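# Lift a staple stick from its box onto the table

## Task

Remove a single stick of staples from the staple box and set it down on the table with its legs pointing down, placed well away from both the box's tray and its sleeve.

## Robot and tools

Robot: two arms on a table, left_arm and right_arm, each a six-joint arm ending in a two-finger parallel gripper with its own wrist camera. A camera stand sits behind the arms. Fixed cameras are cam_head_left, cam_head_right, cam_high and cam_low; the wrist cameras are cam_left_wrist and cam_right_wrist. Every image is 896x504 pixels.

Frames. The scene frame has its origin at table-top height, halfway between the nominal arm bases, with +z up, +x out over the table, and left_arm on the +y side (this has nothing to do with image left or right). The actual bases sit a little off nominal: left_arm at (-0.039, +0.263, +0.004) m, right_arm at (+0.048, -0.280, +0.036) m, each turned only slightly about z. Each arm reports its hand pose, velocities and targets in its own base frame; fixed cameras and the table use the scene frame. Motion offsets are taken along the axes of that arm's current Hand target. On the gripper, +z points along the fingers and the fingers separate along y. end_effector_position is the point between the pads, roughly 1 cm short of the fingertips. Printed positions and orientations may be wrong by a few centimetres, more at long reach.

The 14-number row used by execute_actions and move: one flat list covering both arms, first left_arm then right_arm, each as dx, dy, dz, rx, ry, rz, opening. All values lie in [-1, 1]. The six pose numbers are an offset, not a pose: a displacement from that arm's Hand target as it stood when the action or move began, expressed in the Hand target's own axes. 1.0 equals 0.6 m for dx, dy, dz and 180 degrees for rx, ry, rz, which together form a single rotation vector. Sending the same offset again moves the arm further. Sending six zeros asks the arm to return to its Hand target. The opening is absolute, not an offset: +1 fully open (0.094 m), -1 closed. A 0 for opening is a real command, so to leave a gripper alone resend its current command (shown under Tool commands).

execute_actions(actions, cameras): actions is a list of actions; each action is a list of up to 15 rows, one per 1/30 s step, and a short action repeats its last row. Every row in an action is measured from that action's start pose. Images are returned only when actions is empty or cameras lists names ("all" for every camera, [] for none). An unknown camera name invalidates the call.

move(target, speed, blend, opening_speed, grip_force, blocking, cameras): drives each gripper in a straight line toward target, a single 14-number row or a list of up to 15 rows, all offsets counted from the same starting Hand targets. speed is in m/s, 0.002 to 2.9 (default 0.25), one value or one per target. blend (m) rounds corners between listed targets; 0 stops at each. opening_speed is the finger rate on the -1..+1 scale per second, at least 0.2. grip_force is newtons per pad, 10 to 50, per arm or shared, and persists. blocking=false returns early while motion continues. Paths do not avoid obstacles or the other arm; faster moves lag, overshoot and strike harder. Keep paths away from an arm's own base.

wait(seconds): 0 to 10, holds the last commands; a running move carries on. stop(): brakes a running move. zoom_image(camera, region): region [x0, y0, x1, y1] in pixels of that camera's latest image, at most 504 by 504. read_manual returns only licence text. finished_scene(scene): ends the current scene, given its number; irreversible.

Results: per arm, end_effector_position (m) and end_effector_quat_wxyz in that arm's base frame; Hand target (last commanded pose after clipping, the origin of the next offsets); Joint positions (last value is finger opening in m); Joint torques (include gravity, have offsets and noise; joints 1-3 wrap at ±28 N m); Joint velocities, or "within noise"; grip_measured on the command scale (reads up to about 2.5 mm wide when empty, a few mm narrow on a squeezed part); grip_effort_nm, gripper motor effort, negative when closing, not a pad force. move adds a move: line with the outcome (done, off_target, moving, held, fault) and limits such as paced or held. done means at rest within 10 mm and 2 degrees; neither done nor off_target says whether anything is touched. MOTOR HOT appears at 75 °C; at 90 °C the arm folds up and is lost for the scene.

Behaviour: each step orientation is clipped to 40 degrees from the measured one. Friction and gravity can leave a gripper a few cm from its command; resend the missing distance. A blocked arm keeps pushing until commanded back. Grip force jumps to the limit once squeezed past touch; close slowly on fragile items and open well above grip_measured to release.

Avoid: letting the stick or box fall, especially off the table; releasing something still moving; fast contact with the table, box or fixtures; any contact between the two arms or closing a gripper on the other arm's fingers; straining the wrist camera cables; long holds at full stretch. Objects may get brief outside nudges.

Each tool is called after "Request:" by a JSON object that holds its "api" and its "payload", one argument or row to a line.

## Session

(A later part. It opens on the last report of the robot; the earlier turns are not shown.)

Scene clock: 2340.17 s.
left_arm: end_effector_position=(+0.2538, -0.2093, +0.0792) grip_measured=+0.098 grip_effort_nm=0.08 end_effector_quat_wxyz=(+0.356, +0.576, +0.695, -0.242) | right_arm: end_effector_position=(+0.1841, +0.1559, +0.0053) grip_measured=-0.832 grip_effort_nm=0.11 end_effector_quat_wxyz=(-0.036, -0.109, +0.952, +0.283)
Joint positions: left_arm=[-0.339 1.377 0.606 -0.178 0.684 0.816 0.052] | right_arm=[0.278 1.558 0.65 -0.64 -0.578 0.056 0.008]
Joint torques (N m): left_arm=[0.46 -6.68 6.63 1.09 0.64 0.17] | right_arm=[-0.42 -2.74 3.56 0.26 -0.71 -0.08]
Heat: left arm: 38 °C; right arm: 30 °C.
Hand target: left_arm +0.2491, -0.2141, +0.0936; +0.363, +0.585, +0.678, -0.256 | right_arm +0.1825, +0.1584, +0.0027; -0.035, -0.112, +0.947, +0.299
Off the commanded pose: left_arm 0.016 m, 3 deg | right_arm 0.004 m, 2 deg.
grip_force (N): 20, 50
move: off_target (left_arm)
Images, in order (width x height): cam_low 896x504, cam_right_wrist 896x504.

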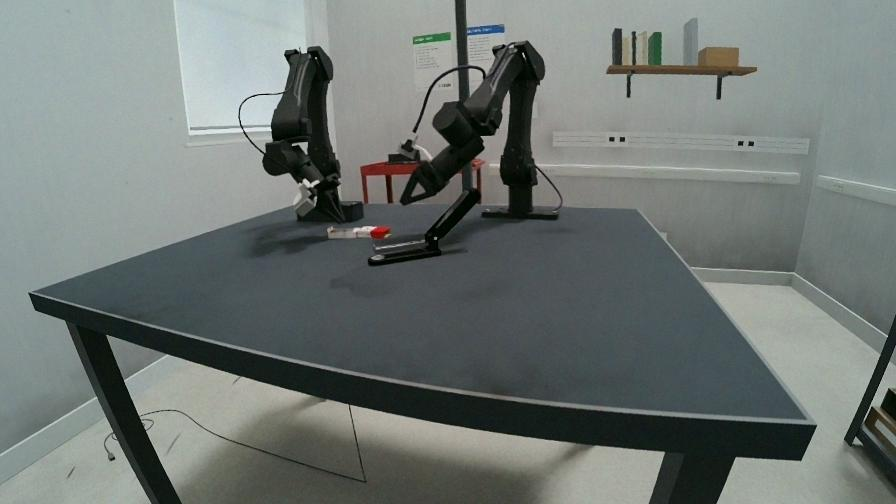

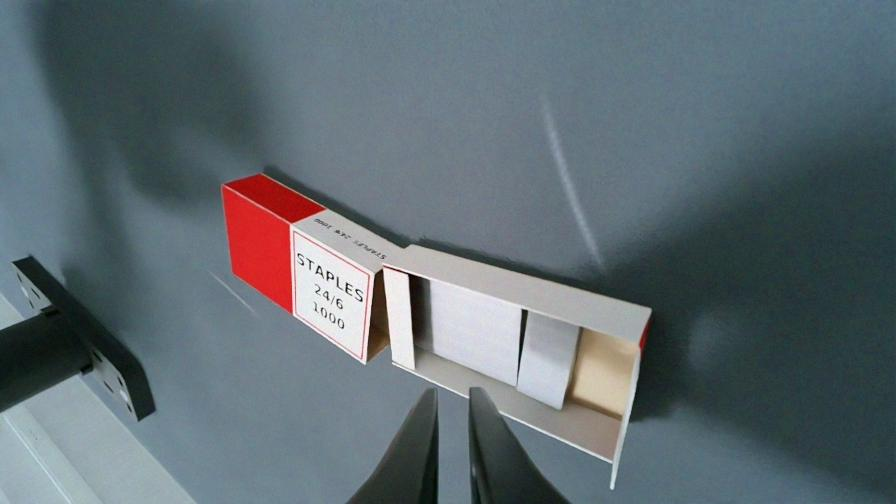

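Request:
{"api": "move", "payload": {
  "target": [0,0,0,0,0,0,0.1,-0.0048,-0.0145,0.0263,0,0,0,-0.83],
  "speed": 0.05,
  "cameras": ["cam_right_wrist"]
}}

Request:
{"api": "zoom_image", "payload": {
  "camera": "cam_right_wrist",
  "region": [320, 300, 600, 480]
}}

Scene clock: 2383.40 s.
left_arm: end_effector_position=(+0.2538, -0.2093, +0.0792) grip_measured=+0.098 grip_effort_nm=0.08 end_effector_quat_wxyz=(+0.356, +0.576, +0.695, -0.242) | right_arm: end_effector_position=(+0.1875, +0.1569, -0.0132) grip_measured=-0.832 grip_effort_nm=0.11 end_effector_quat_wxyz=(-0.035, -0.110, +0.952, +0.283)
Joint positions: left_arm=[-0.339 1.377 0.606 -0.178 0.684 0.816 0.052] | right_arm=[0.278 1.628 0.626 -0.542 -0.578 0.056 0.008]
Joint torques (N m): left_arm=[0.47 -6.68 6.64 1.08 0.64 0.17] | right_arm=[0.31 -2.99 3.33 0.28 -0.7 0.02]
Heat: left arm: 37 °C; right arm: 28 °C.
Hand target: left_arm +0.2491, -0.2141, +0.0936; +0.363, +0.585, +0.678, -0.256 | right_arm +0.1848, +0.1609, -0.0153; -0.035, -0.112, +0.947, +0.299
Off the commanded pose: left_arm 0.016 m, 3 deg | right_arm 0.005 m, 2 deg.
grip_force (N): 20, 50
move: off_target (left_arm)
Images, in order (width x height): cam_right_wrist 896x504.

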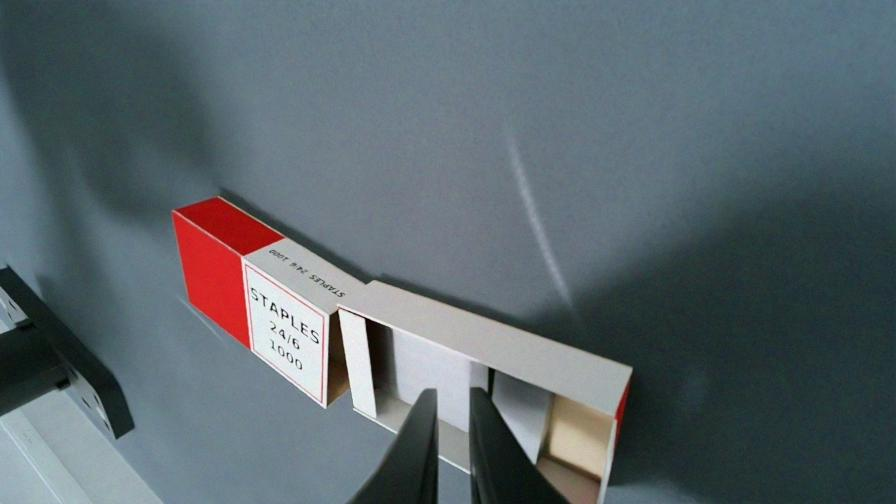

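Scaled by 1.800 from the camera's 896x504 image, which has a finer 1280x720 frame.

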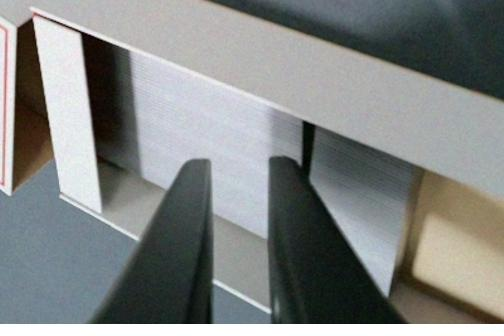

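Request:
{"api": "move", "payload": {
  "target": [0,0,0,0,0,0,0.1,0,-0.0044,0.0092,0,0,0,-0.83],
  "speed": 0.03,
  "cameras": ["cam_right_wrist"]
}}

Request:
{"api": "zoom_image", "payload": {
  "camera": "cam_right_wrist",
  "region": [320, 300, 600, 480]
}}

Scene clock: 2404.23 s.
left_arm: end_effector_position=(+0.2538, -0.2093, +0.0792) grip_measured=+0.098 grip_effort_nm=0.07 end_effector_quat_wxyz=(+0.356, +0.576, +0.695, -0.242) | right_arm: end_effector_position=(+0.1879, +0.1572, -0.0189) grip_measured=-0.832 grip_effort_nm=0.11 end_effector_quat_wxyz=(-0.033, -0.110, +0.952, +0.284)
Joint positions: left_arm=[-0.339 1.377 0.606 -0.178 0.684 0.816 0.052] | right_arm=[0.278 1.648 0.615 -0.508 -0.579 0.056 0.008]
Joint torques (N m): left_arm=[0.47 -6.68 6.64 1.08 0.64 0.17] | right_arm=[0.39 -2.97 3.26 0.26 -0.67 0.07]
Heat: left arm: 37 °C; right arm: 28 °C.
Hand target: left_arm +0.2491, -0.2141, +0.0936; +0.363, +0.585, +0.678, -0.256 | right_arm +0.1846, +0.1619, -0.0213; -0.035, -0.112, +0.947, +0.299
Off the commanded pose: left_arm 0.016 m, 3 deg | right_arm 0.006 m, 2 deg.
grip_force (N): 20, 50
move: off_target (left_arm)
Images, in order (width x height): cam_right_wrist 896x504.

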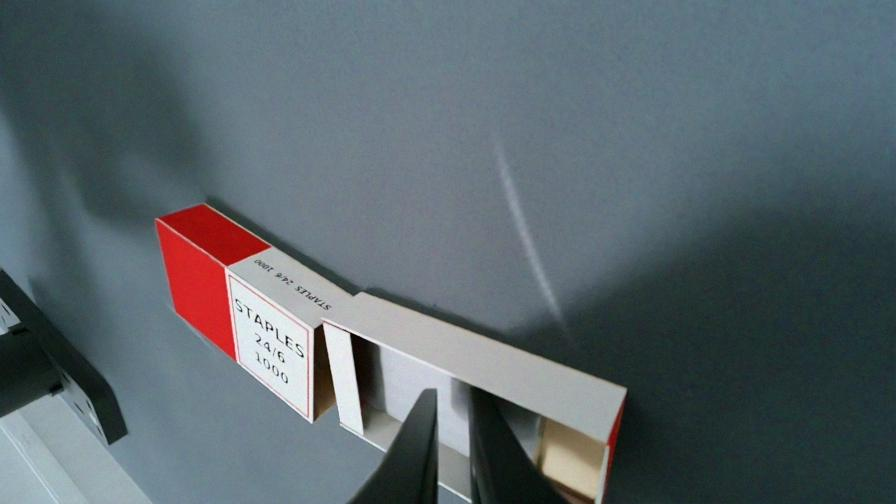

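Scaled by 1.800 from the camera's 896x504 image, which has a finer 1280x720 frame.

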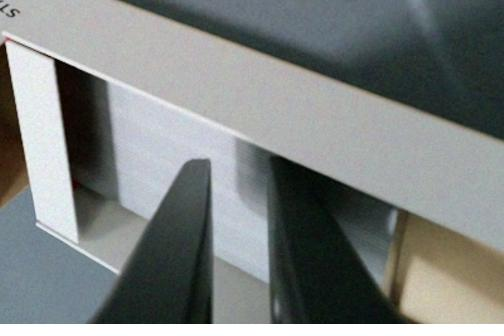

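Request:
{"api": "move", "payload": {
  "target": [
    [0,0,0,0,0,0,0.1,0,-0.0019,0.0027,0,0,0,-0.83],
    [0,0,0,0,0,0,0.1,0,-0.0146,-0.0053,0,0,0,-0.83]
  ],
  "speed": 0.03,
  "cameras": ["cam_right_wrist"]
}}

Request:
{"api": "zoom_image", "payload": {
  "camera": "cam_right_wrist",
  "region": [320, 300, 600, 480]
}}

Scene clock: 2418.40 s.
left_arm: end_effector_position=(+0.2538, -0.2093, +0.0792) grip_measured=+0.098 grip_effort_nm=0.07 end_effector_quat_wxyz=(+0.356, +0.576, +0.695, -0.242) | right_arm: end_effector_position=(+0.1909, +0.1555, -0.0193) grip_measured=-0.832 grip_effort_nm=0.11 end_effector_quat_wxyz=(-0.029, -0.113, +0.949, +0.294)
Joint positions: left_arm=[-0.339 1.377 0.606 -0.178 0.684 0.816 0.052] | right_arm=[0.253 1.66 0.615 -0.5 -0.599 0.024 0.008]
Joint torques (N m): left_arm=[0.47 -6.68 6.64 1.09 0.64 0.17] | right_arm=[-0.58 -2.85 3.38 0.05 -0.47 -0.11]
Heat: left arm: 37 °C; right arm: 28 °C.
Hand target: left_arm +0.2491, -0.2141, +0.0936; +0.363, +0.585, +0.678, -0.256 | right_arm +0.1867, +0.1531, -0.0237; -0.035, -0.112, +0.947, +0.299
Off the commanded pose: left_arm 0.016 m, 3 deg | right_arm 0.006 m, 1 deg.
grip_force (N): 20, 50
move: off_target (left_arm)
Images, in order (width x height): cam_right_wrist 896x504.

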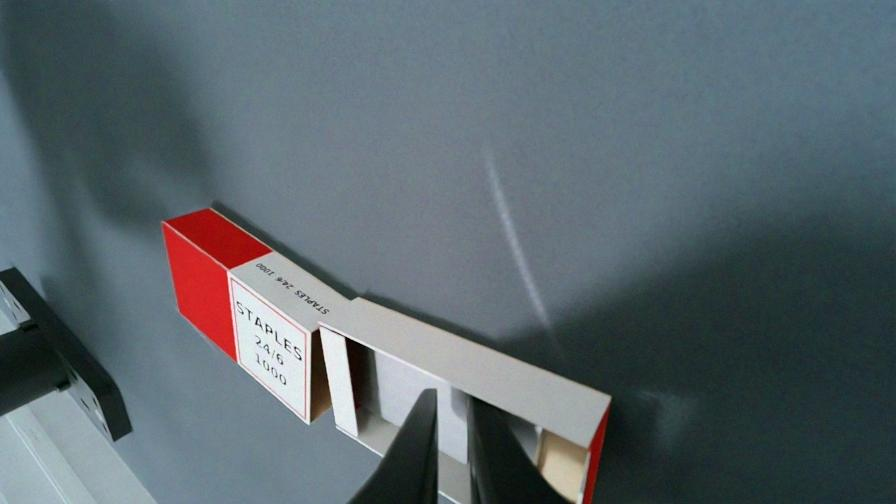

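Scaled by 1.800 from the camera's 896x504 image, which has a finer 1280x720 frame.

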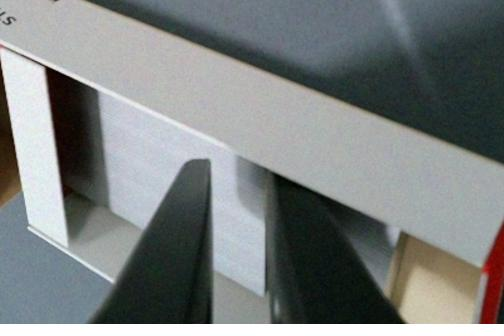

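Request:
{"api": "move", "payload": {
  "target": [
    [0,0,0,0,0,0,0.1,0,-0.0098,-0.0036,0,0,0,-0.83]
  ],
  "speed": 0.03,
  "cameras": ["cam_right_wrist"]
}}

Request:
{"api": "zoom_image", "payload": {
  "camera": "cam_right_wrist",
  "region": [320, 300, 640, 504]
}}

Scene clock: 2433.43 s.
left_arm: end_effector_position=(+0.2538, -0.2093, +0.0792) grip_measured=+0.098 grip_effort_nm=0.08 end_effector_quat_wxyz=(+0.356, +0.576, +0.695, -0.242) | right_arm: end_effector_position=(+0.1930, +0.1522, -0.0195) grip_measured=-0.832 grip_effort_nm=0.11 end_effector_quat_wxyz=(-0.026, -0.114, +0.946, +0.302)
Joint positions: left_arm=[-0.339 1.377 0.606 -0.178 0.684 0.816 0.052] | right_arm=[0.225 1.669 0.615 -0.502 -0.616 -0.01 0.008]
Joint torques (N m): left_arm=[0.46 -6.68 6.64 1.08 0.64 0.18] | right_arm=[-0.72 -2.77 3.52 -0.06 -0.28 -0.08]
Heat: left arm: 37 °C; right arm: 28 °C.
Hand target: left_arm +0.2491, -0.2141, +0.0936; +0.363, +0.585, +0.678, -0.256 | right_arm +0.1881, +0.1472, -0.0253; -0.035, -0.112, +0.947, +0.299
Off the commanded pose: left_arm 0.016 m, 3 deg | right_arm 0.009 m, 1 deg.
grip_force (N): 20, 50
move: off_target (left_arm)
Images, in order (width x height): cam_right_wrist 896x504.

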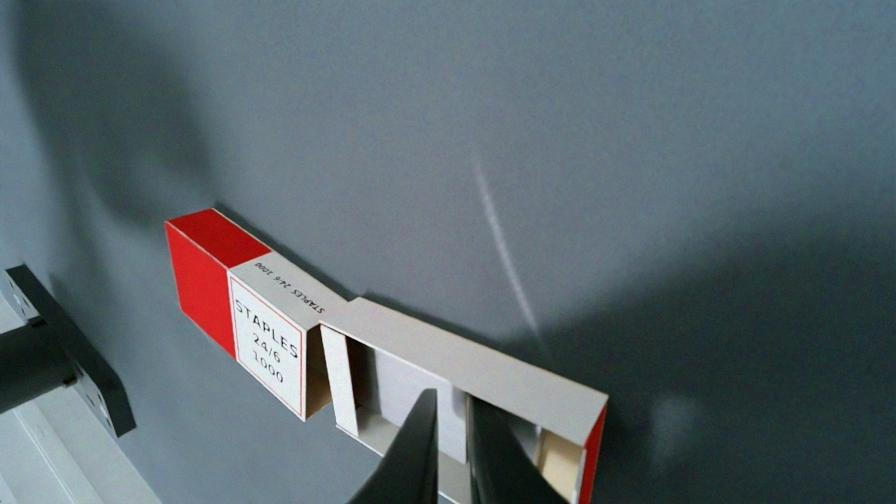

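Scaled by 1.575 from the camera's 896x504 image, which has a finer 1280x720 frame.

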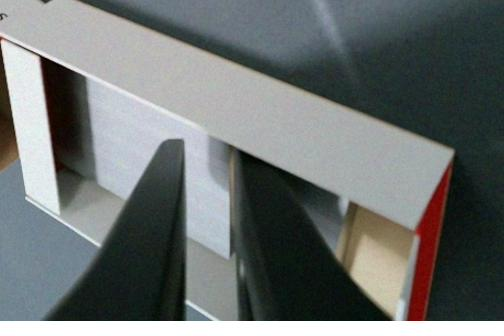

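Request:
{"api": "move", "payload": {
  "target": [0,0,0,0,0,0,0.1,0,0.0287,-0.041,0,0,0,-0.83],
  "speed": 0.06,
  "cameras": ["cam_right_wrist"]
}}

Request:
{"api": "zoom_image", "payload": {
  "camera": "cam_right_wrist",
  "region": [300, 250, 640, 504]
}}

Scene clock: 2453.87 s.
left_arm: end_effector_position=(+0.2538, -0.2093, +0.0792) grip_measured=+0.098 grip_effort_nm=0.07 end_effector_quat_wxyz=(+0.356, +0.576, +0.695, -0.242) | right_arm: end_effector_position=(+0.1701, +0.1466, -0.0068) grip_measured=-0.832 grip_effort_nm=0.11 end_effector_quat_wxyz=(-0.068, -0.100, +0.947, +0.297)
Joint positions: left_arm=[-0.339 1.377 0.606 -0.178 0.684 0.816 0.052] | right_arm=[0.224 1.613 0.62 -0.654 -0.616 -0.011 0.008]
Joint torques (N m): left_arm=[0.49 -6.69 6.64 1.08 0.64 0.17] | right_arm=[-0.54 -5.61 7.17 -0.19 -0.27 -0.08]
Heat: left arm: 37 °C; right arm: 28 °C.
Hand target: left_arm +0.2491, -0.2141, +0.0936; +0.363, +0.585, +0.678, -0.256 | right_arm +0.1881, +0.1472, +0.0047; -0.035, -0.112, +0.947, +0.299
Off the commanded pose: left_arm 0.016 m, 3 deg | right_arm 0.021 m, 4 deg.
grip_force (N): 20, 50
move: off_target (left_arm, right_arm)
Images, in order (width x height): cam_right_wrist 896x504.

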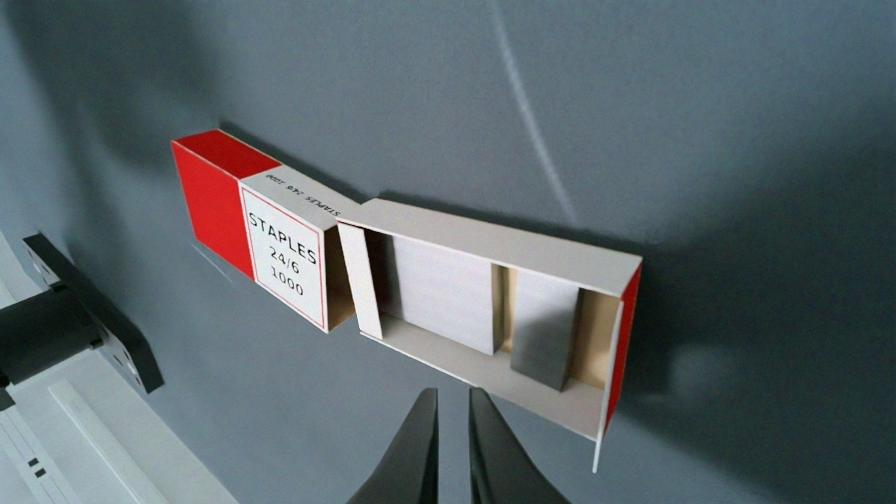

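Scaled by 1.482 from the camera's 896x504 image, which has a finer 1280x720 frame.

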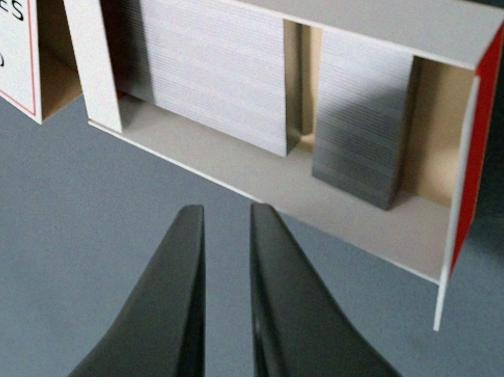

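Request:
{"api": "move", "payload": {
  "target": [0,0,0,0,0,0,0.1,-0.0025,-0.0017,-0.0118,0.1944,0,0,-0.632],
  "speed": 0.1,
  "cameras": ["cam_right_wrist"]
}}

Request:
{"api": "zoom_image", "payload": {
  "camera": "cam_right_wrist",
  "region": [300, 250, 640, 504]
}}

Scene clock: 2502.97 s.
left_arm: end_effector_position=(+0.2538, -0.2093, +0.0792) grip_measured=+0.098 grip_effort_nm=0.07 end_effector_quat_wxyz=(+0.356, +0.576, +0.695, -0.242) | right_arm: end_effector_position=(+0.1800, +0.1374, +0.0035) grip_measured=-0.634 grip_effort_nm=0.11 end_effector_quat_wxyz=(-0.013, -0.120, +0.993, +0.004)
Joint positions: left_arm=[-0.339 1.377 0.606 -0.178 0.684 0.816 0.052] | right_arm=[0.632 1.55 0.775 -0.815 -0.019 0.391 0.017]
Joint torques (N m): left_arm=[0.46 -6.69 6.64 1.09 0.64 0.17] | right_arm=[0.4 -2.91 8.24 -0.14 0.12 0.12]
Heat: left arm: 37 °C; right arm: 32 °C.
Hand target: left_arm +0.2491, -0.2141, +0.0936; +0.363, +0.585, +0.678, -0.256 | right_arm +0.1907, +0.1428, +0.0099; +0.000, -0.118, +0.993, +0.000
Off the commanded pose: left_arm 0.016 m, 3 deg | right_arm 0.014 m, 2 deg.
grip_force (N): 20, 50
move: off_target (left_arm, right_arm)
Images, in order (width x height): cam_right_wrist 896x504.

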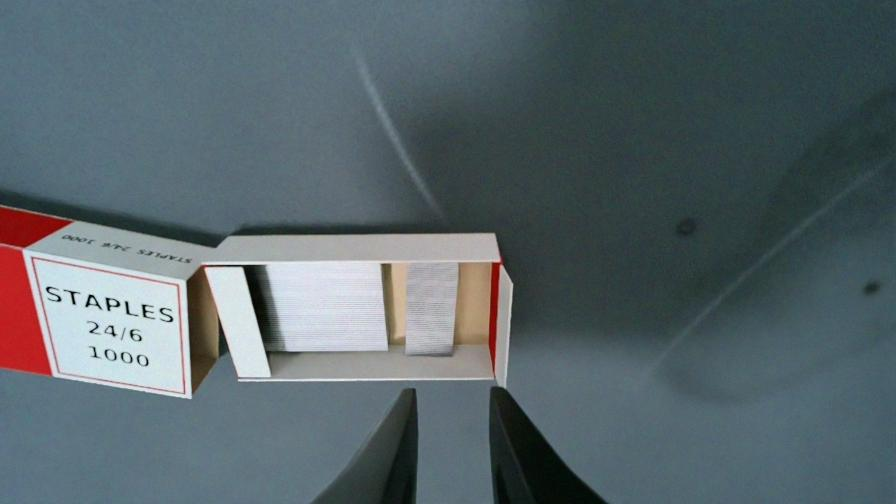

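Scaled by 1.482 from the camera's 896x504 image, which has a finer 1280x720 frame.

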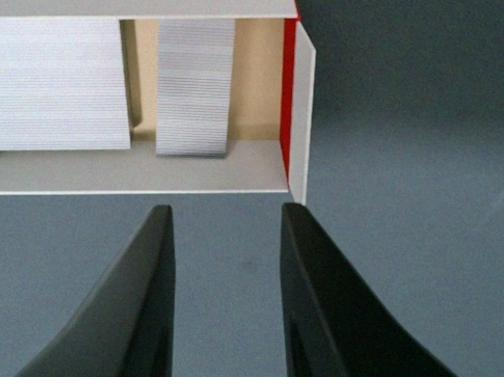

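Request:
{"api": "move", "payload": {
  "target": [0,0,0,0,0,0,0.1,0.0023,0.016,0.0198,-0.1944,0,0,-0.83],
  "speed": 0.1,
  "cameras": ["cam_right_wrist"]
}}

Request:
{"api": "zoom_image", "payload": {
  "camera": "cam_right_wrist",
  "region": [300, 250, 640, 504]
}}

Scene clock: 2564.33 s.
left_arm: end_effector_position=(+0.2538, -0.2093, +0.0792) grip_measured=+0.098 grip_effort_nm=0.08 end_effector_quat_wxyz=(+0.356, +0.576, +0.695, -0.242) | right_arm: end_effector_position=(+0.1886, +0.1491, +0.0004) grip_measured=-0.827 grip_effort_nm=-0.15 end_effector_quat_wxyz=(-0.037, -0.109, +0.952, +0.283)
Joint positions: left_arm=[-0.339 1.377 0.606 -0.178 0.684 0.816 0.052] | right_arm=[0.242 1.59 0.658 -0.64 -0.578 0.013 0.008]
Joint torques (N m): left_arm=[0.47 -6.68 6.64 1.08 0.64 0.17] | right_arm=[-0.42 -2.81 3.49 0.21 -0.71 -0.08]
Heat: left arm: 37 °C; right arm: 32 °C.
Hand target: left_arm +0.2491, -0.2141, +0.0936; +0.363, +0.585, +0.678, -0.256 | right_arm +0.1871, +0.1518, -0.0020; -0.035, -0.112, +0.947, +0.299
Off the commanded pose: left_arm 0.016 m, 3 deg | right_arm 0.004 m, 2 deg.
grip_force (N): 20, 50
move: off_target (left_arm)
Images, in order (width x height): cam_right_wrist 896x504.

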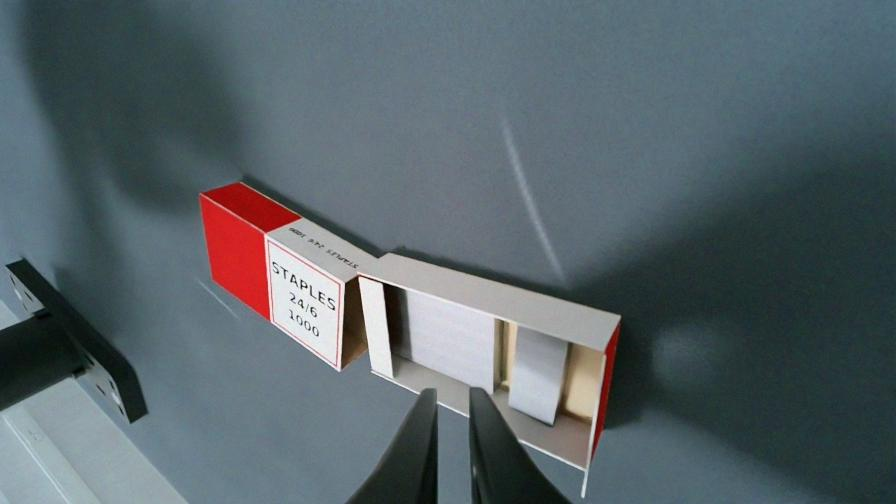

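Scaled by 1.482 from the camera's 896x504 image, which has a finer 1280x720 frame.

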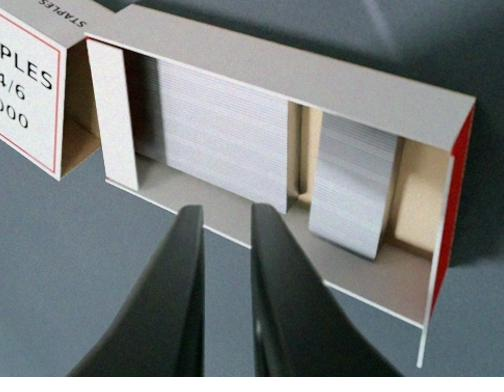

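Request:
{"api": "move", "payload": {
  "target": [0,0,0,0,0,0,0.1,0.0027,-0.0032,0.0182,0,0,0,-0.83],
  "speed": 0.06,
  "cameras": ["cam_right_wrist"]
}}

Request:
{"api": "zoom_image", "payload": {
  "camera": "cam_right_wrist",
  "region": [320, 270, 640, 480]
}}

Scene clock: 2584.90 s.
left_arm: end_effector_position=(+0.2538, -0.2093, +0.0792) grip_measured=+0.098 grip_effort_nm=0.08 end_effector_quat_wxyz=(+0.356, +0.576, +0.695, -0.242) | right_arm: end_effector_position=(+0.1889, +0.1492, -0.0100) grip_measured=-0.827 grip_effort_nm=-0.15 end_effector_quat_wxyz=(-0.033, -0.105, +0.953, +0.283)
Joint positions: left_arm=[-0.339 1.377 0.606 -0.178 0.684 0.816 0.052] | right_arm=[0.242 1.614 0.629 -0.574 -0.578 0.026 0.008]
Joint torques (N m): left_arm=[0.47 -6.68 6.64 1.09 0.64 0.17] | right_arm=[0.5 -2.92 3.37 0.23 -0.71 0.08]
Heat: left arm: 37 °C; right arm: 30 °C.
Hand target: left_arm +0.2491, -0.2141, +0.0936; +0.363, +0.585, +0.678, -0.256 | right_arm +0.1845, +0.1560, -0.0120; -0.035, -0.112, +0.947, +0.299
Off the commanded pose: left_arm 0.016 m, 3 deg | right_arm 0.008 m, 2 deg.
grip_force (N): 20, 50
move: off_target (left_arm)
Images, in order (width x height): cam_right_wrist 896x504.

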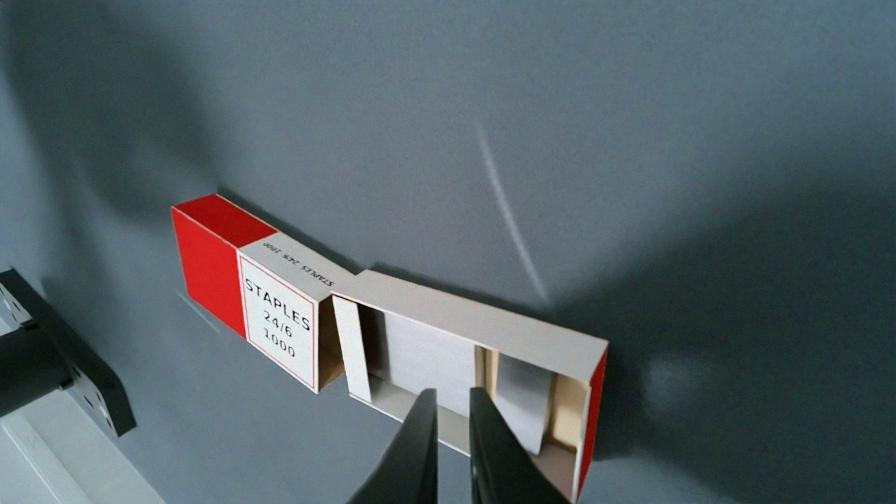

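Scaled by 1.575 from the camera's 896x504 image, which has a finer 1280x720 frame.

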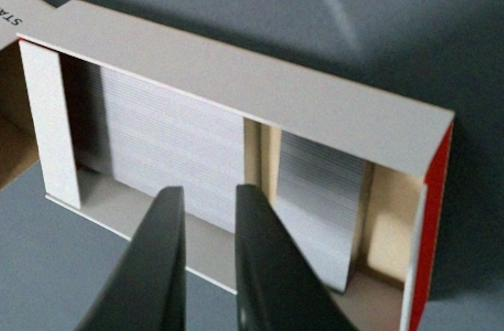

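Request:
{"api": "move", "payload": {
  "target": [0,0,0,0,0,0,0.1,0,-0.0008,0.0115,0,0,0,-0.83],
  "speed": 0.06,
  "cameras": ["cam_right_wrist"]
}}

Request:
{"api": "zoom_image", "payload": {
  "camera": "cam_right_wrist",
  "region": [320, 270, 640, 480]
}}

Scene clock: 2601.87 s.
left_arm: end_effector_position=(+0.2538, -0.2093, +0.0792) grip_measured=+0.098 grip_effort_nm=0.08 end_effector_quat_wxyz=(+0.356, +0.576, +0.695, -0.242) | right_arm: end_effector_position=(+0.1885, +0.1531, -0.0156) grip_measured=-0.827 grip_effort_nm=-0.15 end_effector_quat_wxyz=(-0.032, -0.105, +0.952, +0.284)
Joint positions: left_arm=[-0.339 1.377 0.606 -0.178 0.684 0.816 0.052] | right_arm=[0.259 1.633 0.617 -0.531 -0.579 0.046 0.008]
Joint torques (N m): left_arm=[0.47 -6.68 6.65 1.08 0.64 0.17] | right_arm=[0.5 -2.97 3.28 0.27 -0.7 0.06]
Heat: left arm: 37 °C; right arm: 30 °C.
Hand target: left_arm +0.2491, -0.2141, +0.0936; +0.363, +0.585, +0.678, -0.256 | right_arm +0.1836, +0.1595, -0.0179; -0.035, -0.112, +0.947, +0.299
Off the commanded pose: left_arm 0.016 m, 3 deg | right_arm 0.008 m, 2 deg.
grip_force (N): 20, 50
move: off_target (left_arm)
Images, in order (width x height): cam_right_wrist 896x504.

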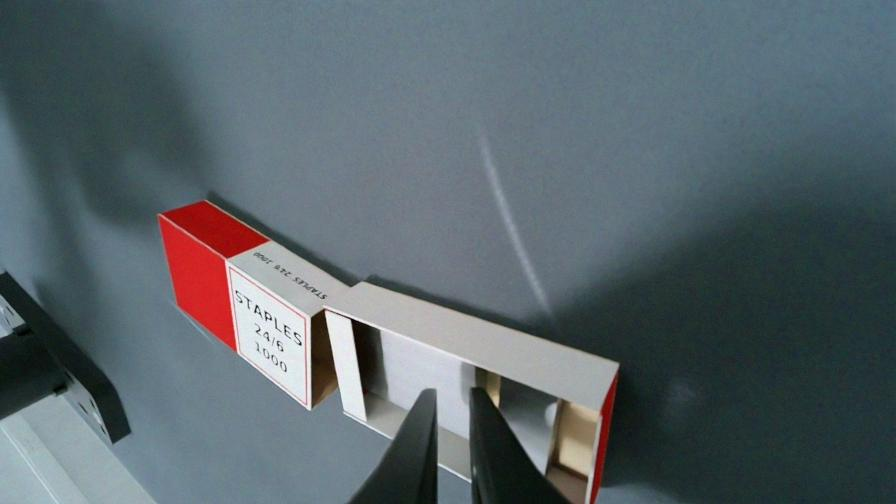

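Scaled by 1.575 from the camera's 896x504 image, which has a finer 1280x720 frame.

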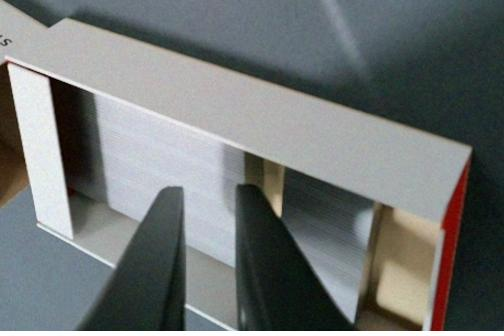

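Request:
{"api": "move", "payload": {
  "target": [0,0,0,0,0,0,0.1,0,-0.0048,0.0068,0,0,0,-0.83],
  "speed": 0.04,
  "cameras": ["cam_right_wrist"]
}}

Request:
{"api": "zoom_image", "payload": {
  "camera": "cam_right_wrist",
  "region": [320, 270, 640, 480]
}}

Scene clock: 2613.57 s.
left_arm: end_effector_position=(+0.2538, -0.2093, +0.0792) grip_measured=+0.098 grip_effort_nm=0.08 end_effector_quat_wxyz=(+0.356, +0.576, +0.695, -0.242) | right_arm: end_effector_position=(+0.1880, +0.1530, -0.0209) grip_measured=-0.827 grip_effort_nm=-0.15 end_effector_quat_wxyz=(-0.033, -0.105, +0.952, +0.284)
Joint positions: left_arm=[-0.339 1.377 0.606 -0.178 0.684 0.816 0.052] | right_arm=[0.259 1.651 0.607 -0.505 -0.579 0.046 0.008]
Joint torques (N m): left_arm=[0.49 -6.68 6.64 1.08 0.64 0.17] | right_arm=[0.49 -3.03 3.21 0.26 -0.69 0.07]
Heat: left arm: 37 °C; right arm: 30 °C.
Hand target: left_arm +0.2491, -0.2141, +0.0936; +0.363, +0.585, +0.678, -0.256 | right_arm +0.1836, +0.1595, -0.0229; -0.035, -0.112, +0.947, +0.299
Off the commanded pose: left_arm 0.016 m, 3 deg | right_arm 0.008 m, 2 deg.
grip_force (N): 20, 50
move: off_target (left_arm)
Images, in order (width x height): cam_right_wrist 896x504.

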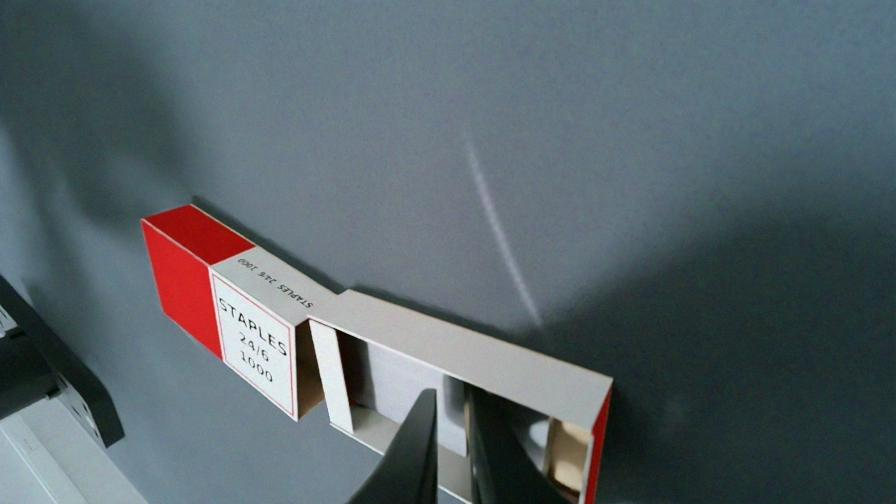

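Scaled by 1.575 from the camera's 896x504 image, which has a finer 1280x720 frame.

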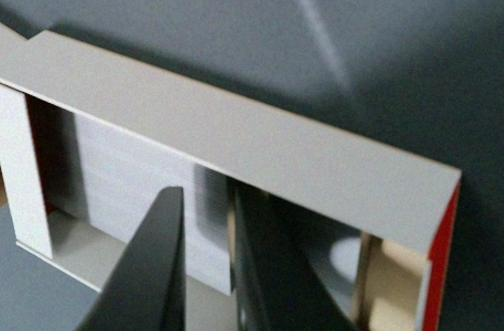

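Request:
{"api": "move", "payload": {
  "target": [0,0,0,0,0,0,0.1,0.0015,-0.015,-0.0105,0,0,0,-0.83],
  "speed": 0.03,
  "cameras": ["cam_right_wrist"]
}}

Request:
{"api": "zoom_image", "payload": {
  "camera": "cam_right_wrist",
  "region": [320, 270, 640, 480]
}}

Scene clock: 2627.13 s.
left_arm: end_effector_position=(+0.2538, -0.2093, +0.0792) grip_measured=+0.098 grip_effort_nm=0.07 end_effector_quat_wxyz=(+0.356, +0.576, +0.695, -0.242) | right_arm: end_effector_position=(+0.1926, +0.1472, -0.0209) grip_measured=-0.827 grip_effort_nm=-0.15 end_effector_quat_wxyz=(-0.022, -0.113, +0.952, +0.285)
Joint positions: left_arm=[-0.339 1.377 0.606 -0.178 0.684 0.816 0.052] | right_arm=[0.228 1.651 0.607 -0.505 -0.579 0 0.008]
Joint torques (N m): left_arm=[0.47 -6.69 6.64 1.08 0.64 0.17] | right_arm=[-0.44 -2.67 3.59 -0.06 -0.7 -0.09]
Heat: left arm: 37 °C; right arm: 30 °C.
Hand target: left_arm +0.2491, -0.2141, +0.0936; +0.363, +0.585, +0.678, -0.256 | right_arm +0.1853, +0.1486, -0.0229; -0.035, -0.112, +0.947, +0.299
Off the commanded pose: left_arm 0.016 m, 3 deg | right_arm 0.008 m, 2 deg.
grip_force (N): 20, 50
move: off_target (left_arm)
Images, in order (width x height): cam_right_wrist 896x504.

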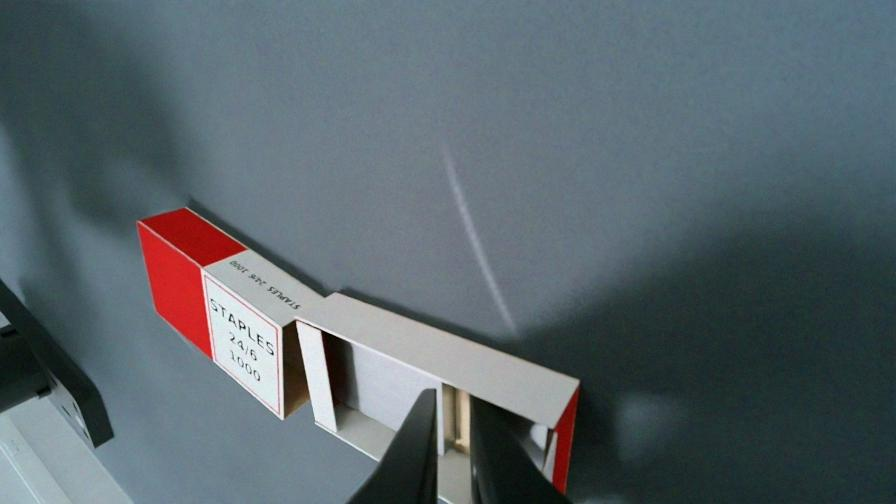

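Scaled by 1.575 from the camera's 896x504 image, which has a finer 1280x720 frame.

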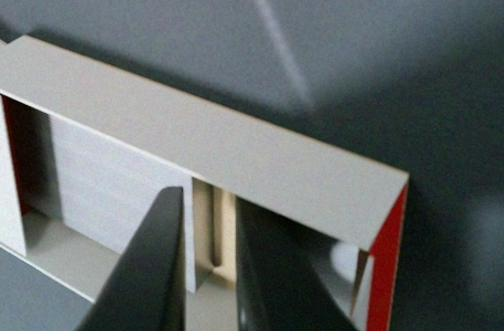

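Request:
{"api": "move", "payload": {
  "target": [0,0,0,0,0,0,0.1,0,0.0287,-0.041,0,0,0,-0.83],
  "speed": 0.06
}}

Request:
{"api": "move", "payload": {
  "target": [0,0,0,0,0,0,0.1,0.002,-0.005,-0.006,0.1944,0,0,-0.632],
  "speed": 0.1,
  "cameras": ["cam_right_wrist"]
}}

Request:
{"api": "zoom_image", "payload": {
  "camera": "cam_right_wrist",
  "region": [280, 220, 600, 430]
}}

Scene clock: 2645.43 s.
left_arm: end_effector_position=(+0.2538, -0.2093, +0.0792) grip_measured=+0.098 grip_effort_nm=0.07 end_effector_quat_wxyz=(+0.356, +0.576, +0.695, -0.242) | right_arm: end_effector_position=(+0.1688, +0.1416, -0.0085) grip_measured=-0.827 grip_effort_nm=-0.15 end_effector_quat_wxyz=(-0.066, -0.100, +0.953, +0.280)
Joint positions: left_arm=[-0.339 1.377 0.606 -0.178 0.684 0.816 0.052] | right_arm=[0.228 1.596 0.614 -0.66 -0.579 -0.002 0.008]
Joint torques (N m): left_arm=[0.47 -6.68 6.65 1.08 0.64 0.17] | right_arm=[-0.43 -5.52 7.1 -0.2 -0.69 -0.07]
Heat: left arm: 37 °C; right arm: 30 °C.
Hand target: left_arm +0.2491, -0.2141, +0.0936; +0.363, +0.585, +0.678, -0.256 | right_arm +0.1853, +0.1486, +0.0071; -0.035, -0.112, +0.947, +0.299
Off the commanded pose: left_arm 0.016 m, 3 deg | right_arm 0.024 m, 4 deg.
grip_force (N): 20, 50
move: off_target (left_arm, right_arm)

Scene clock: 2649.63 s.
left_arm: end_effector_position=(+0.2538, -0.2093, +0.0792) grip_measured=+0.098 grip_effort_nm=0.08 end_effector_quat_wxyz=(+0.356, +0.576, +0.695, -0.242) | right_arm: end_effector_position=(+0.1744, +0.1378, +0.0017) grip_measured=-0.634 grip_effort_nm=0.11 end_effector_quat_wxyz=(-0.014, -0.120, +0.993, +0.003)
Joint positions: left_arm=[-0.339 1.377 0.606 -0.178 0.684 0.816 0.052] | right_arm=[0.649 1.539 0.756 -0.809 -0.019 0.408 0.017]
Joint torques (N m): left_arm=[0.47 -6.68 6.64 1.08 0.64 0.17] | right_arm=[0.36 -2.86 8.25 -0.14 0.12 0.11]
Heat: left arm: 37 °C; right arm: 31 °C.
Hand target: left_arm +0.2491, -0.2141, +0.0936; +0.363, +0.585, +0.678, -0.256 | right_arm +0.1852, +0.1439, +0.0083; +0.000, -0.118, +0.993, +0.000
Off the commanded pose: left_arm 0.016 m, 3 deg | right_arm 0.014 m, 2 deg.
grip_force (N): 20, 50
move: off_target (left_arm, right_arm)
Images, in order (width x height): cam_right_wrist 896x504.

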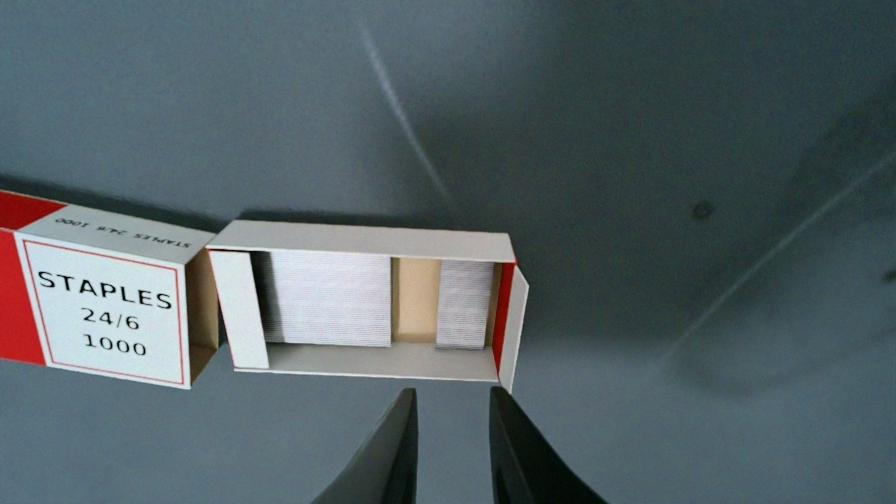

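Scaled by 1.575 from the camera's 896x504 image, which has a finer 1280x720 frame.

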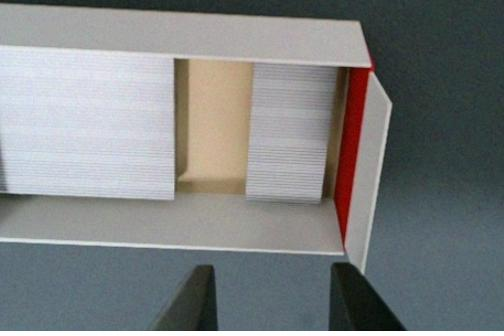

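Request:
{"api": "move", "payload": {
  "target": [0,0,0,0,0,0,0.1,-0.0045,-0.026,0.0138,0.1944,0,0,-0.83],
  "speed": 0.1,
  "cameras": ["cam_right_wrist","cam_low"]
}}

Request:
{"api": "zoom_image", "payload": {
  "camera": "cam_right_wrist",
  "region": [280, 200, 640, 450]
}}

Scene clock: 2741.93 s.
left_arm: end_effector_position=(+0.2538, -0.2093, +0.0792) grip_measured=+0.098 grip_effort_nm=0.08 end_effector_quat_wxyz=(+0.356, +0.576, +0.695, -0.242) | right_arm: end_effector_position=(+0.1840, +0.1254, -0.0047) grip_measured=-0.827 grip_effort_nm=-0.15 end_effector_quat_wxyz=(+0.021, -0.113, +0.951, -0.286)
Joint positions: left_arm=[-0.339 1.377 0.606 -0.178 0.684 0.816 0.052] | right_arm=[0.929 1.913 1 -1.074 0.419 0.783 0.008]
Joint torques (N m): left_arm=[0.46 -6.68 6.65 1.08 0.64 0.17] | right_arm=[0.39 -4.4 6.68 -0.81 0.53 0.17]
Heat: left arm: 37 °C; right arm: 33 °C.
Hand target: left_arm +0.2491, -0.2141, +0.0936; +0.363, +0.585, +0.678, -0.256 | right_arm +0.1915, +0.1294, +0.0000; +0.035, -0.112, +0.947, -0.298
Off the commanded pose: left_arm 0.016 m, 3 deg | right_arm 0.010 m, 2 deg.
grip_force (N): 20, 50
move: off_target (left_arm)
Images, in order (width x height): cam_low 896x504, cam_right_wrist 896x504.

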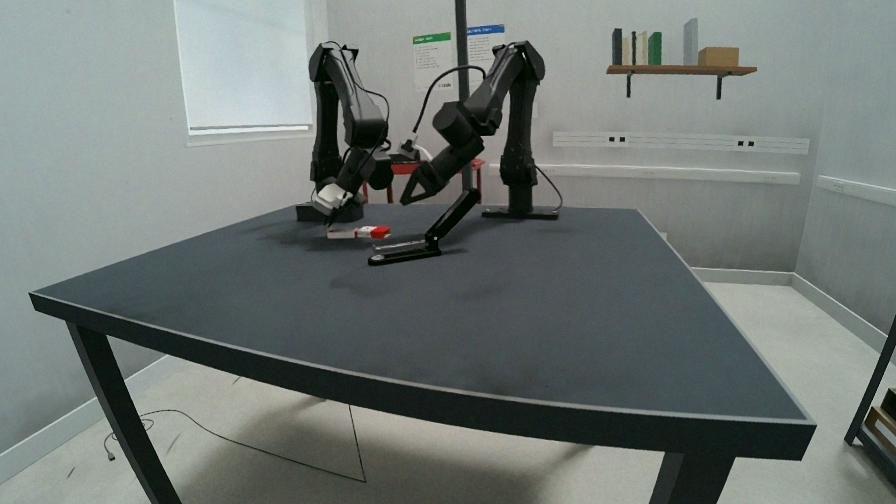

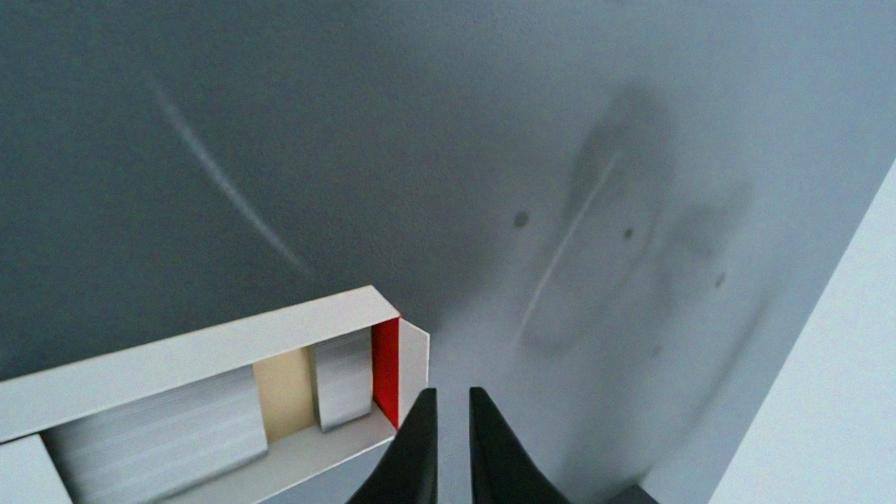

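Scaled by 1.400 from the camera's 896x504 image, which has a finer 1280x720 frame.

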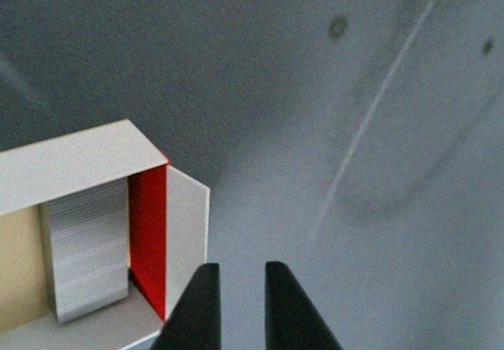

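Request:
{"api": "move", "payload": {
  "target": [0,0,0,0,0,0,0.1,-0.0143,0.0097,0.0073,0,0,0,-0.83],
  "speed": 0.06,
  "cameras": ["cam_right_wrist"]
}}

Request:
{"api": "zoom_image", "payload": {
  "camera": "cam_right_wrist",
  "region": [280, 250, 600, 450]
}}

Scene clock: 2765.37 s.
left_arm: end_effector_position=(+0.2538, -0.2093, +0.0792) grip_measured=+0.098 grip_effort_nm=0.08 end_effector_quat_wxyz=(+0.356, +0.576, +0.695, -0.242) | right_arm: end_effector_position=(+0.1881, +0.1292, -0.0093) grip_measured=-0.827 grip_effort_nm=-0.15 end_effector_quat_wxyz=(+0.020, -0.114, +0.949, -0.292)
Joint positions: left_arm=[-0.339 1.377 0.606 -0.178 0.684 0.816 0.052] | right_arm=[0.929 1.953 1.028 -1.074 0.425 0.783 0.008]
Joint torques (N m): left_arm=[0.49 -6.69 6.64 1.09 0.64 0.17] | right_arm=[-0.44 -4.6 6.6 -0.66 0.54 0.04]
Heat: left arm: 37 °C; right arm: 33 °C.
Hand target: left_arm +0.2491, -0.2141, +0.0936; +0.363, +0.585, +0.678, -0.256 | right_arm +0.1993, +0.1336, -0.0069; +0.035, -0.112, +0.947, -0.298
Off the commanded pose: left_arm 0.016 m, 3 deg | right_arm 0.012 m, 2 deg.
grip_force (N): 20, 50
move: off_target (left_arm, right_arm)
Images, in order (width x height): cam_right_wrist 896x504.

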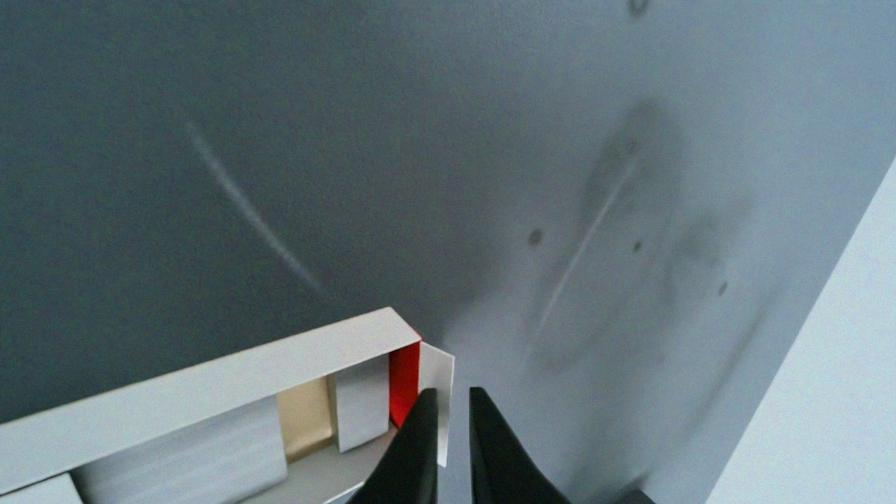

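Scaled by 1.575 from the camera's 896x504 image, which has a finer 1280x720 frame.

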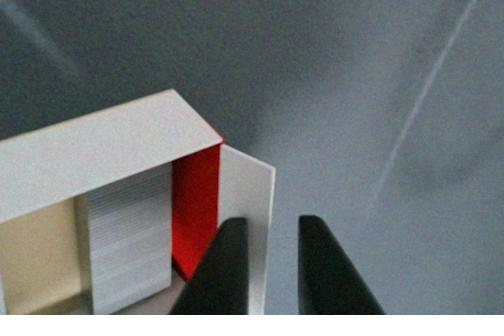

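Request:
{"api": "move", "payload": {
  "target": [0,0,0,0,0,0,0.1,-0.0117,0.0038,0.0055,0,0,0,-0.83],
  "speed": 0.05,
  "cameras": ["cam_right_wrist"]
}}

Request:
{"api": "zoom_image", "payload": {
  "camera": "cam_right_wrist",
  "region": [280, 250, 600, 450]
}}

Scene clock: 2789.53 s.
left_arm: end_effector_position=(+0.2538, -0.2093, +0.0792) grip_measured=+0.098 grip_effort_nm=0.07 end_effector_quat_wxyz=(+0.356, +0.576, +0.695, -0.242) | right_arm: end_effector_position=(+0.1921, +0.1305, -0.0117) grip_measured=-0.827 grip_effort_nm=-0.15 end_effector_quat_wxyz=(+0.017, -0.118, +0.948, -0.295)
Joint positions: left_arm=[-0.339 1.377 0.606 -0.178 0.684 0.816 0.052] | right_arm=[0.922 1.976 1.046 -1.074 0.43 0.77 0.008]
Joint torques (N m): left_arm=[0.47 -6.69 6.63 1.09 0.64 0.17] | right_arm=[-0.49 -4.71 6.58 -0.56 0.55 0.02]
Heat: left arm: 37 °C; right arm: 34 °C.
Hand target: left_arm +0.2491, -0.2141, +0.0936; +0.363, +0.585, +0.678, -0.256 | right_arm +0.2061, +0.1352, -0.0109; +0.035, -0.112, +0.947, -0.298
Off the commanded pose: left_arm 0.016 m, 3 deg | right_arm 0.015 m, 2 deg.
grip_force (N): 20, 50
move: off_target (left_arm, right_arm)
Images, in order (width x height): cam_right_wrist 896x504.

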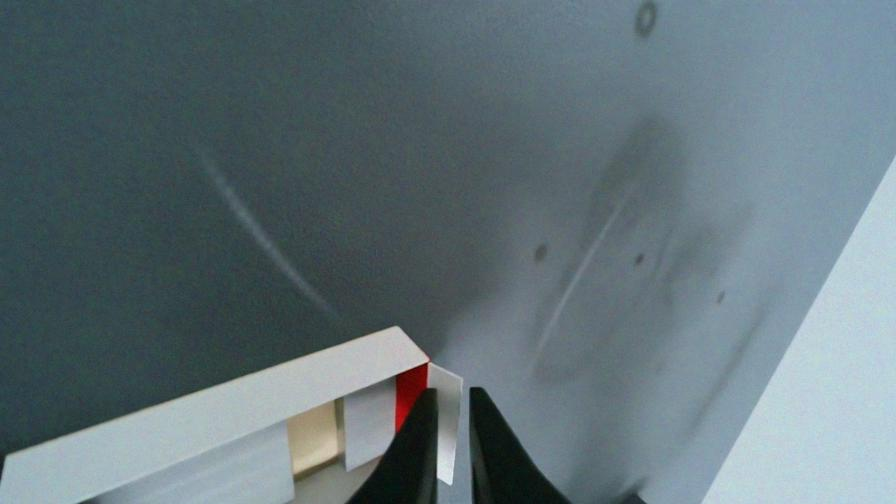

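Scaled by 1.575 from the camera's 896x504 image, which has a finer 1280x720 frame.

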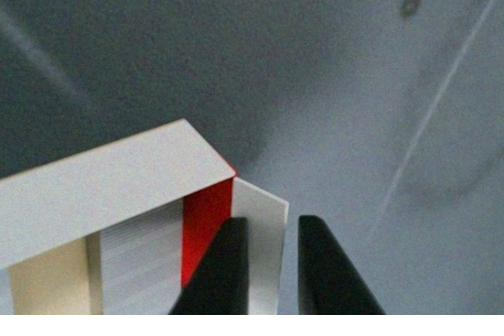

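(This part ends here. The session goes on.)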